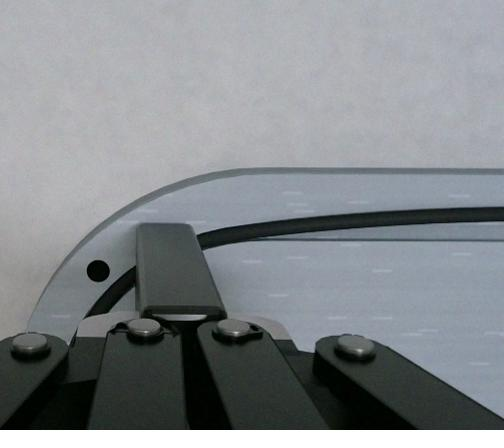

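Request:
move:
  target:
    - [0.0065,-0.0073,0.025,0,0,0,-1,-1,0,0,0,0,0,0,0,-1,-1,-1]
    - [0.0045,-0.015,0.0392,0,0,0,-1,-1,0,0,0,0,0,0,0,-1,-1,-1]
    - [0.0028,-0.0226,0.025,0,0,0,-1,-1,0,0,0,0,0,0,0,-1,-1,-1]
    - [-0.0037,-0.0153,0,0,0,0,-1,-1,0,0,0,0,0,0,0,-1,-1,-1]
    - [0.0028,-0.0226,0.025,0,0,0,-1,-1,0,0,0,0,0,0,0,-1,-1,-1]
    - [0.0005,-0.028,0.0392,0,0,0,-1,-1,0,0,0,0,0,0,0,-1,-1,-1]
    - [-0.002,-0.0343,0.025,0,0,0,-1,-1,0,0,0,0,0,0,0,-1,-1,-1]
    - [-0.0085,-0.027,0,0,0,0,-1,-1,0,0,0,0,0,0,0,-1,-1,-1]
  speed: 0.09
  blend: [0.001,0.002,0.001,0,0.001,0.002,0.001,0]
  cameras: ["cam_left_wrist"]

Request:
zoom_image:
  camera: "cam_left_wrist"
  region: [250, 50, 602, 350]

Scene clock: 633.50 s.
left_arm: end_effector_position=(+0.4426, -0.1648, +0.0454) position_measured=233 object_status=3 end_effector_quat_wxyz=(+0.003, +0.921, -0.390, +0.007) | right_arm: end_effector_position=(+0.2506, -0.4307, +0.3077) position_measured=230 object_status=3 end_effector_quat_wxyz=(+0.026, +0.925, -0.378, +0.034)
Joint positions: left_arm=[-0.436 0.722 -0.424 -1.632 0.368 2.289 -1.783] | right_arm=[-0.475 -1.241 0.237 -2.815 0.175 1.652 -1.206]
Joint velocities: left_arm=[-0.002 0 0.003 -0.001 -0.001 0.002 -0.005] | right_arm=[within noise]
Joint torques (N m): left_arm=[0.07 -39.39 -4.87 17.45 1.17 3.17 -0.29] | right_arm=[0.34 6.68 -4.88 25.15 1.28 2.87 0.28]
External joint torques (N m): left_arm=[0.16 9.8 3.65 -4.51 0.48 0.47 -0.29] | right_arm=[0.34 0.44 0.63 1.31 0.56 0.04 0.27]
Flange force (N): left_arm=[4.6 0.1 19.3] | right_arm=[1.9 -5.3 -3.0]
Hand target: left_arm +0.4380, -0.1603, +0.0335; +0.000, +0.922, -0.388, +0.000 | right_arm +0.2523, -0.4302, +0.3081; +0.024, +0.924, -0.380, +0.036
Off the commanded pose: left_arm 0.014 m, 1 deg | right_arm 0.002 m, 0 deg.
move: off_target (left_arm)
Images, in order (width x height): cam_left_wrist 672x504.

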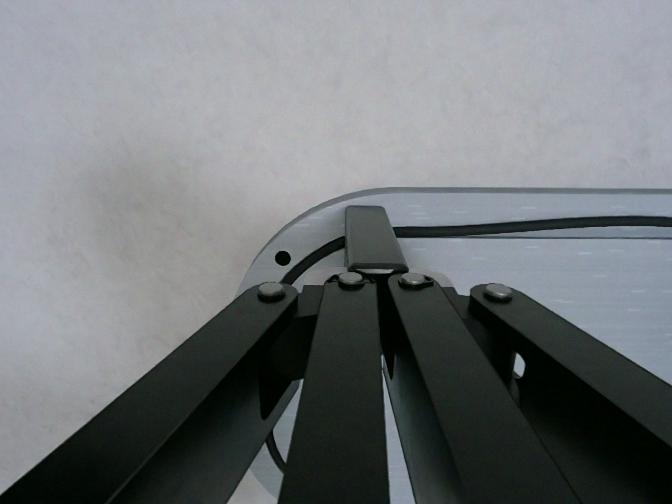

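Scaled by 1.432 from the camera's 672x504 image, which has a finer 960x720 frame.

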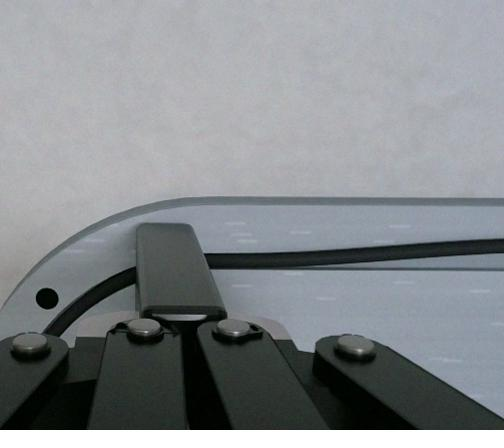

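Request:
move:
  target:
    - [0.0068,-0.0075,0.025,0,0,0,-1,-1,0,0,0,0,0,0,0,-1,-1,-1]
    - [0.002,-0.013,0.0392,0,0,0,-1,-1,0,0,0,0,0,0,0,-1,-1,-1]
    - [-0.0032,-0.0187,0.025,0,0,0,-1,-1,0,0,0,0,0,0,0,-1,-1,-1]
    - [-0.01,-0.0112,0,0,0,0,-1,-1,0,0,0,0,0,0,0,-1,-1,-1]
    - [-0.0032,-0.0187,0.025,0,0,0,-1,-1,0,0,0,0,0,0,0,-1,-1,-1]
    - [-0.008,-0.0245,0.0392,0,0,0,-1,-1,0,0,0,0,0,0,0,-1,-1,-1]
    - [-0.0132,-0.0299,0.025,0,0,0,-1,-1,0,0,0,0,0,0,0,-1,-1,-1]
    - [-0.02,-0.0224,0,0,0,0,-1,-1,0,0,0,0,0,0,0,-1,-1,-1]
    - [-0.0132,-0.0299,0.025,0,0,0,-1,-1,0,0,0,0,0,0,0,-1,-1,-1]
    - [-0.018,-0.0355,0.0392,0,0,0,-1,-1,0,0,0,0,0,0,0,-1,-1,-1]
    - [-0.0232,-0.0411,0.025,0,0,0,-1,-1,0,0,0,0,0,0,0,-1,-1,-1]
    - [-0.03,-0.0336,0,0,0,0,-1,-1,0,0,0,0,0,0,0,-1,-1,-1]
  speed: 0.09
  blend: [0.001,0.002,0.001,0,0.001,0.002,0.001,0,0.001,0.002,0.001,0]
  cameras: ["cam_left_wrist"]

Request:
zoom_image:
  camera: "cam_left_wrist"
  region: [250, 50, 602, 350]

Scene clock: 646.97 s.
left_arm: end_effector_position=(+0.4236, -0.1845, +0.0453) position_measured=233 object_status=3 end_effector_quat_wxyz=(+0.003, +0.921, -0.390, +0.005) | right_arm: end_effector_position=(+0.2506, -0.4307, +0.3077) position_measured=230 object_status=3 end_effector_quat_wxyz=(+0.026, +0.925, -0.378, +0.034)
Joint positions: left_arm=[-0.485 0.726 -0.415 -1.621 0.361 2.282 -1.816] | right_arm=[-0.475 -1.241 0.237 -2.815 0.175 1.652 -1.206]
Joint velocities: left_arm=[0 0.001 -0.001 -0.002 -0.001 0 -0.005] | right_arm=[within noise]
Joint torques (N m): left_arm=[0 -39.47 -4.76 17.25 1.18 3.62 -0.27] | right_arm=[0.28 6.67 -4.87 25.16 1.28 2.86 0.34]
External joint torques (N m): left_arm=[0.1 9.66 3.55 -4.58 0.49 0.97 -0.27] | right_arm=[0.27 0.44 0.63 1.32 0.55 0.04 0.33]
Flange force (N): left_arm=[2.9 0.2 19.7] | right_arm=[1.9 -5.4 -3.0]
Hand target: left_arm +0.4200, -0.1804, +0.0335; +0.000, +0.922, -0.388, +0.000 | right_arm +0.2523, -0.4302, +0.3081; +0.024, +0.924, -0.380, +0.036
Off the commanded pose: left_arm 0.013 m, 1 deg | right_arm 0.002 m, 0 deg.
move: off_target (left_arm)
Images, in order (width x height): cam_left_wrist 672x504.

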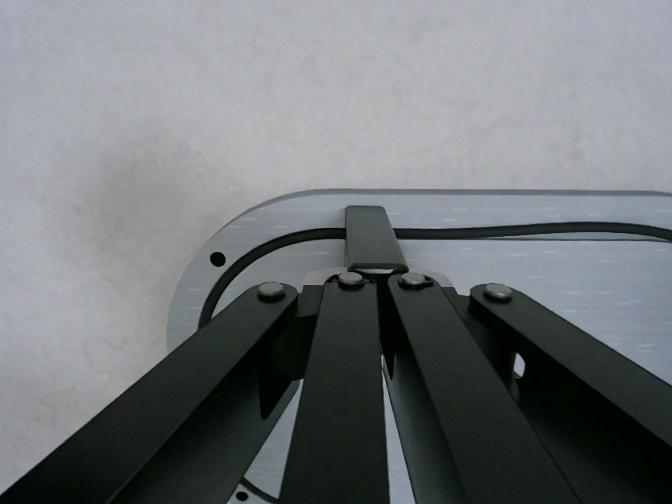

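Scaled by 1.432 from the camera's 672x504 image, which has a finer 960x720 frame.

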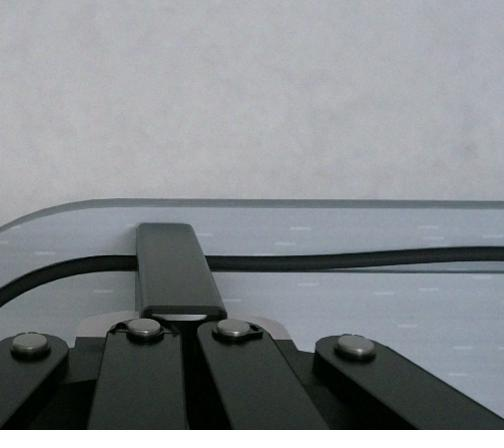

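Request:
move:
  target:
    - [0.0052,-0.0068,0.025,0,0,0,-1,-1,0,0,0,0,0,0,0,-1,-1,-1]
    - [-0.0007,-0.0125,0.0392,0,0,0,-1,-1,0,0,0,0,0,0,0,-1,-1,-1]
    - [-0.0067,-0.0185,0.025,0,0,0,-1,-1,0,0,0,0,0,0,0,-1,-1,-1]
    - [-0.0119,-0.0117,0,0,0,0,-1,-1,0,0,0,0,0,0,0,-1,-1,-1]
    - [-0.0067,-0.0185,0.025,0,0,0,-1,-1,0,0,0,0,0,0,0,-1,-1,-1]
    - [-0.0127,-0.0243,0.0392,0,0,0,-1,-1,0,0,0,0,0,0,0,-1,-1,-1]
    - [-0.0186,-0.0302,0.025,0,0,0,-1,-1,0,0,0,0,0,0,0,-1,-1,-1]
    - [-0.0238,-0.0234,0,0,0,0,-1,-1,0,0,0,0,0,0,0,-1,-1,-1]
    - [-0.0186,-0.0302,0.025,0,0,0,-1,-1,0,0,0,0,0,0,0,-1,-1,-1]
    - [-0.0246,-0.036,0.0392,0,0,0,-1,-1,0,0,0,0,0,0,0,-1,-1,-1]
    - [-0.0305,-0.0419,0.025,0,0,0,-1,-1,0,0,0,0,0,0,0,-1,-1,-1]
    - [-0.0357,-0.0351,0,0,0,0,-1,-1,0,0,0,0,0,0,0,-1,-1,-1]
  speed: 0.09
  blend: [0.001,0.002,0.001,0,0.001,0.002,0.001,0,0.001,0.002,0.001,0]
  cameras: ["cam_left_wrist"]

Request:
zoom_image:
  camera: "cam_left_wrist"
  region: [250, 50, 672, 350]

Scene clock: 657.80 s.
left_arm: end_effector_position=(+0.4019, -0.2057, +0.0452) position_measured=233 object_status=3 end_effector_quat_wxyz=(+0.003, +0.921, -0.391, +0.005) | right_arm: end_effector_position=(+0.2506, -0.4307, +0.3077) position_measured=230 object_status=3 end_effector_quat_wxyz=(+0.026, +0.925, -0.378, +0.034)
Joint positions: left_arm=[-0.538 0.73 -0.406 -1.611 0.353 2.279 -1.855] | right_arm=[-0.475 -1.241 0.237 -2.815 0.175 1.652 -1.206]
Joint velocities: left_arm=[0 -0.001 0.001 0 -0.001 0.001 -0.007] | right_arm=[within noise]
Joint torques (N m): left_arm=[0.16 -39.84 -4.6 17.46 1.13 3.68 -0.26] | right_arm=[0.29 6.7 -4.87 25.15 1.27 2.87 0.3]
External joint torques (N m): left_arm=[0.02 9.72 3.38 -4.56 0.43 1.02 -0.26] | right_arm=[0.31 0.51 0.61 1.26 0.54 0.03 0.3]
Flange force (N): left_arm=[3.0 0.5 19.6] | right_arm=[2.1 -5.4 -2.9]
Hand target: left_arm +0.3986, -0.2015, +0.0335; +0.000, +0.922, -0.388, +0.000 | right_arm +0.2523, -0.4302, +0.3081; +0.024, +0.924, -0.380, +0.036
Off the commanded pose: left_arm 0.013 m, 1 deg | right_arm 0.002 m, 0 deg.
move: off_target (left_arm)
Images, in order (width x height): cam_left_wrist 672x504.

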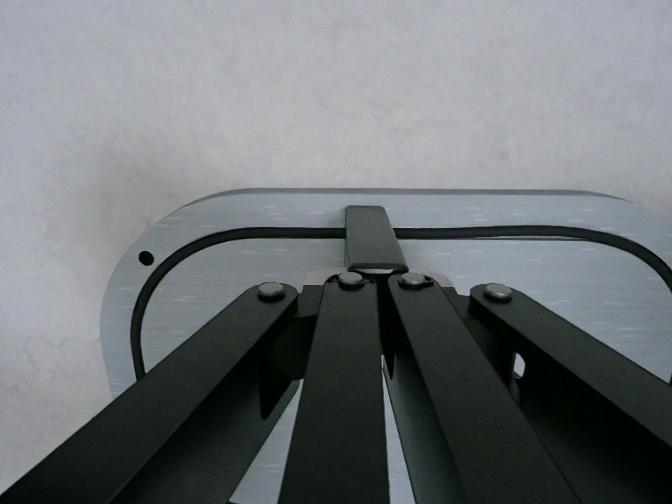

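Scaled by 1.194 from the camera's 672x504 image, which has a finer 960x720 frame.

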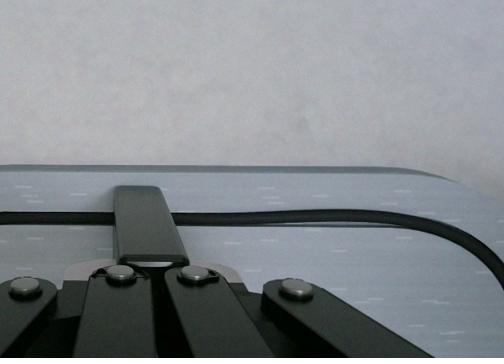

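Request:
move:
  target:
    - [-0.0012,-0.013,0.0392,0,0,0,-1,-1,0,0,0,0,0,0,0,-1,-1,-1]
    - [-0.0067,-0.0187,0.025,0,0,0,-1,-1,0,0,0,0,0,0,0,-1,-1,-1]
    - [-0.0119,-0.0117,0,0,0,0,-1,-1,0,0,0,0,0,0,0,-1,-1,-1]
    - [-0.0067,-0.0187,0.025,0,0,0,-1,-1,0,0,0,0,0,0,0,-1,-1,-1]
    - [-0.0127,-0.0245,0.0392,0,0,0,-1,-1,0,0,0,0,0,0,0,-1,-1,-1]
    - [-0.0186,-0.0304,0.025,0,0,0,-1,-1,0,0,0,0,0,0,0,-1,-1,-1]
    - [-0.0238,-0.0234,0,0,0,0,-1,-1,0,0,0,0,0,0,0,-1,-1,-1]
    - [-0.0186,-0.0304,0.025,0,0,0,-1,-1,0,0,0,0,0,0,0,-1,-1,-1]
    - [-0.0246,-0.0362,0.0392,0,0,0,-1,-1,0,0,0,0,0,0,0,-1,-1,-1]
    - [-0.0305,-0.0421,0.025,0,0,0,-1,-1,0,0,0,0,0,0,0,-1,-1,-1]
    - [-0.0357,-0.0351,0,0,0,0,-1,-1,0,0,0,0,0,0,0,-1,-1,-1]
    - [-0.0305,-0.0421,0.025,0,0,0,-1,-1,0,0,0,0,0,0,0,-1,-1,-1]
    - [-0.0365,-0.048,0.0392,0,0,0,-1,-1,0,0,0,0,0,0,0,-1,-1,-1]
    - [-0.0424,-0.0538,0.025,0,0,0,-1,-1,0,0,0,0,0,0,0,-1,-1,-1]
    - [-0.0476,-0.0468,0,0,0,0,-1,-1,0,0,0,0,0,0,0,-1,-1,-1]
  speed: 0.1
  blend: [0.001,0.001,0,0.001,0.002,0.001,0,0.001,0.002,0.001,0,0.001,0.002,0.001,0]
  cameras: ["cam_left_wrist"]

Request:
zoom_image:
  camera: "cam_left_wrist"
  region: [250, 50, 672, 350]

Scene clock: 671.40 s.
left_arm: end_effector_position=(+0.3735, -0.2339, +0.0451) position_measured=233 object_status=3 end_effector_quat_wxyz=(+0.003, +0.921, -0.390, +0.005) | right_arm: end_effector_position=(+0.2506, -0.4307, +0.3077) position_measured=230 object_status=3 end_effector_quat_wxyz=(+0.026, +0.925, -0.378, +0.034)
Joint positions: left_arm=[-0.61 0.741 -0.392 -1.587 0.344 2.272 -1.904] | right_arm=[-0.475 -1.241 0.237 -2.815 0.175 1.652 -1.206]
Joint velocities: left_arm=[0 -0.001 0 -0.002 -0.001 0.001 -0.006] | right_arm=[within noise]
Joint torques (N m): left_arm=[0 -40.88 -4.45 17.51 1.05 3.48 -0.22] | right_arm=[0.35 6.63 -4.86 25.2 1.28 2.87 0.28]
External joint torques (N m): left_arm=[0.01 9.05 3.4 -4.53 0.35 0.82 -0.22] | right_arm=[0.33 0.33 0.62 1.35 0.55 0.04 0.27]
Flange force (N): left_arm=[1.6 0.4 18.0] | right_arm=[1.6 -5.1 -3.0]
Hand target: left_arm +0.3700, -0.2296, +0.0335; +0.000, +0.922, -0.388, +0.000 | right_arm +0.2523, -0.4302, +0.3081; +0.024, +0.924, -0.380, +0.036
Off the commanded pose: left_arm 0.013 m, 1 deg | right_arm 0.002 m, 0 deg.
move: off_target (left_arm)
Images, in order (width x height): cam_left_wrist 672x504.

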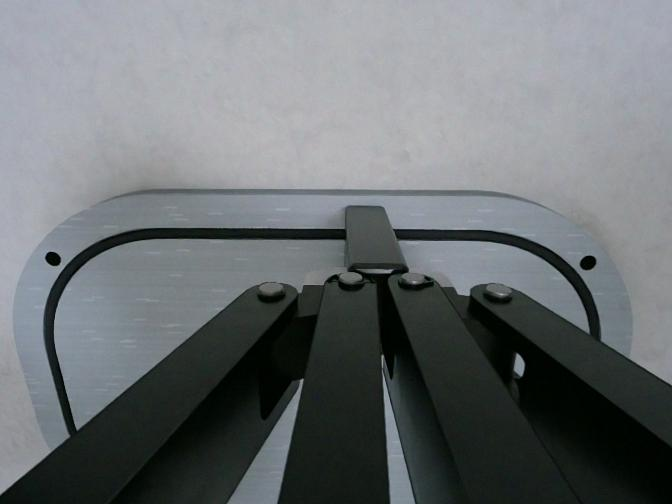

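Scaled by 1.194 from the camera's 672x504 image, which has a finer 960x720 frame.

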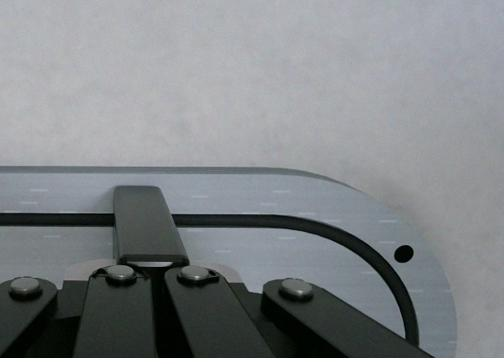

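Request:
move:
  target:
    - [-0.0012,-0.013,0.0392,0,0,0,-1,-1,0,0,0,0,0,0,0,-1,-1,-1]
    - [-0.0067,-0.0187,0.025,0,0,0,-1,-1,0,0,0,0,0,0,0,-1,-1,-1]
    - [-0.0119,-0.0117,0,0,0,0,-1,-1,0,0,0,0,0,0,0,-1,-1,-1]
    - [-0.0067,-0.0187,0.025,0,0,0,-1,-1,0,0,0,0,0,0,0,-1,-1,-1]
    - [-0.0127,-0.0245,0.0392,0,0,0,-1,-1,0,0,0,0,0,0,0,-1,-1,-1]
    - [-0.0186,-0.0304,0.025,0,0,0,-1,-1,0,0,0,0,0,0,0,-1,-1,-1]
    - [-0.0238,-0.0234,0,0,0,0,-1,-1,0,0,0,0,0,0,0,-1,-1,-1]
    - [-0.0186,-0.0304,0.025,0,0,0,-1,-1,0,0,0,0,0,0,0,-1,-1,-1]
    - [-0.0246,-0.0362,0.0392,0,0,0,-1,-1,0,0,0,0,0,0,0,-1,-1,-1]
    - [-0.0305,-0.0421,0.025,0,0,0,-1,-1,0,0,0,0,0,0,0,-1,-1,-1]
    - [-0.0357,-0.0351,0,0,0,0,-1,-1,0,0,0,0,0,0,0,-1,-1,-1]
    - [-0.0305,-0.0421,0.025,0,0,0,-1,-1,0,0,0,0,0,0,0,-1,-1,-1]
    - [-0.0365,-0.048,0.0392,0,0,0,-1,-1,0,0,0,0,0,0,0,-1,-1,-1]
    - [-0.0424,-0.0538,0.025,0,0,0,-1,-1,0,0,0,0,0,0,0,-1,-1,-1]
    - [-0.0476,-0.0468,0,0,0,0,-1,-1,0,0,0,0,0,0,0,-1,-1,-1]
  speed: 0.1
  blend: [0.001,0.001,0,0.001,0.002,0.001,0,0.001,0.002,0.001,0,0.001,0.002,0.001,0]
  cameras: ["cam_left_wrist"]

Request:
zoom_image:
  camera: "cam_left_wrist"
  region: [250, 50, 672, 350]

Scene clock: 684.77 s.
left_arm: end_effector_position=(+0.3446, -0.2619, +0.0450) position_measured=233 object_status=3 end_effector_quat_wxyz=(+0.004, +0.921, -0.390, +0.005) | right_arm: end_effector_position=(+0.2506, -0.4307, +0.3077) position_measured=230 object_status=3 end_effector_quat_wxyz=(+0.026, +0.925, -0.378, +0.034)
Joint positions: left_arm=[-0.683 0.759 -0.379 -1.551 0.334 2.257 -1.952] | right_arm=[-0.475 -1.241 0.237 -2.815 0.175 1.652 -1.206]
Joint velocities: left_arm=[0 -0.001 0 0 -0.001 0 -0.007] | right_arm=[within noise]
Joint torques (N m): left_arm=[-0.1 -41.58 -4.62 17.76 1.08 3.57 -0.18] | right_arm=[0.27 6.72 -4.89 25.19 1.28 2.86 0.29]
External joint torques (N m): left_arm=[-0.12 9.01 2.98 -4.45 0.37 0.92 -0.19] | right_arm=[0.25 0.38 0.63 1.38 0.55 0.03 0.29]
Flange force (N): left_arm=[1.5 0.6 17.6] | right_arm=[1.9 -5.2 -3.2]
Hand target: left_arm +0.3414, -0.2577, +0.0335; +0.000, +0.922, -0.388, +0.000 | right_arm +0.2523, -0.4302, +0.3081; +0.024, +0.924, -0.380, +0.036
Off the commanded pose: left_arm 0.013 m, 1 deg | right_arm 0.002 m, 0 deg.
move: off_target (left_arm)
Images, in order (width x height): cam_left_wrist 672x504.

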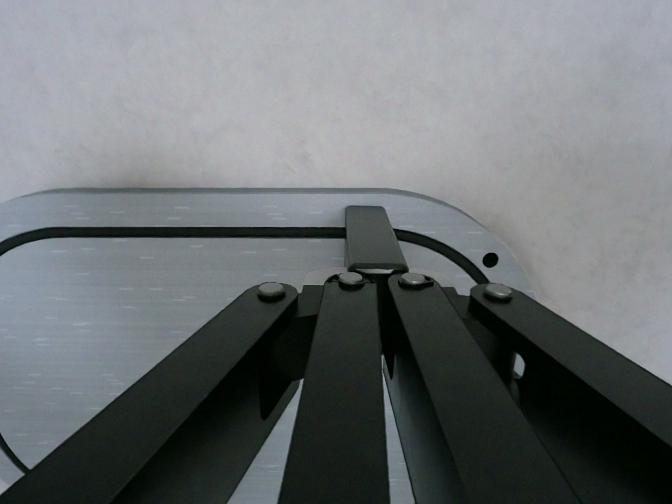

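Scaled by 1.194 from the camera's 672x504 image, which has a finer 960x720 frame.

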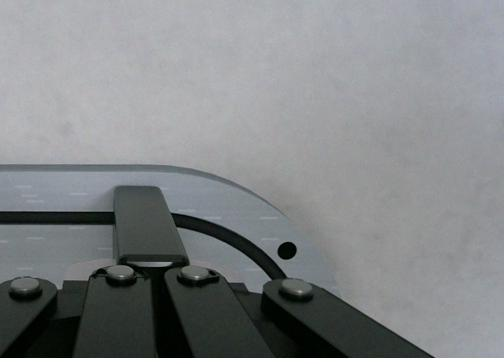

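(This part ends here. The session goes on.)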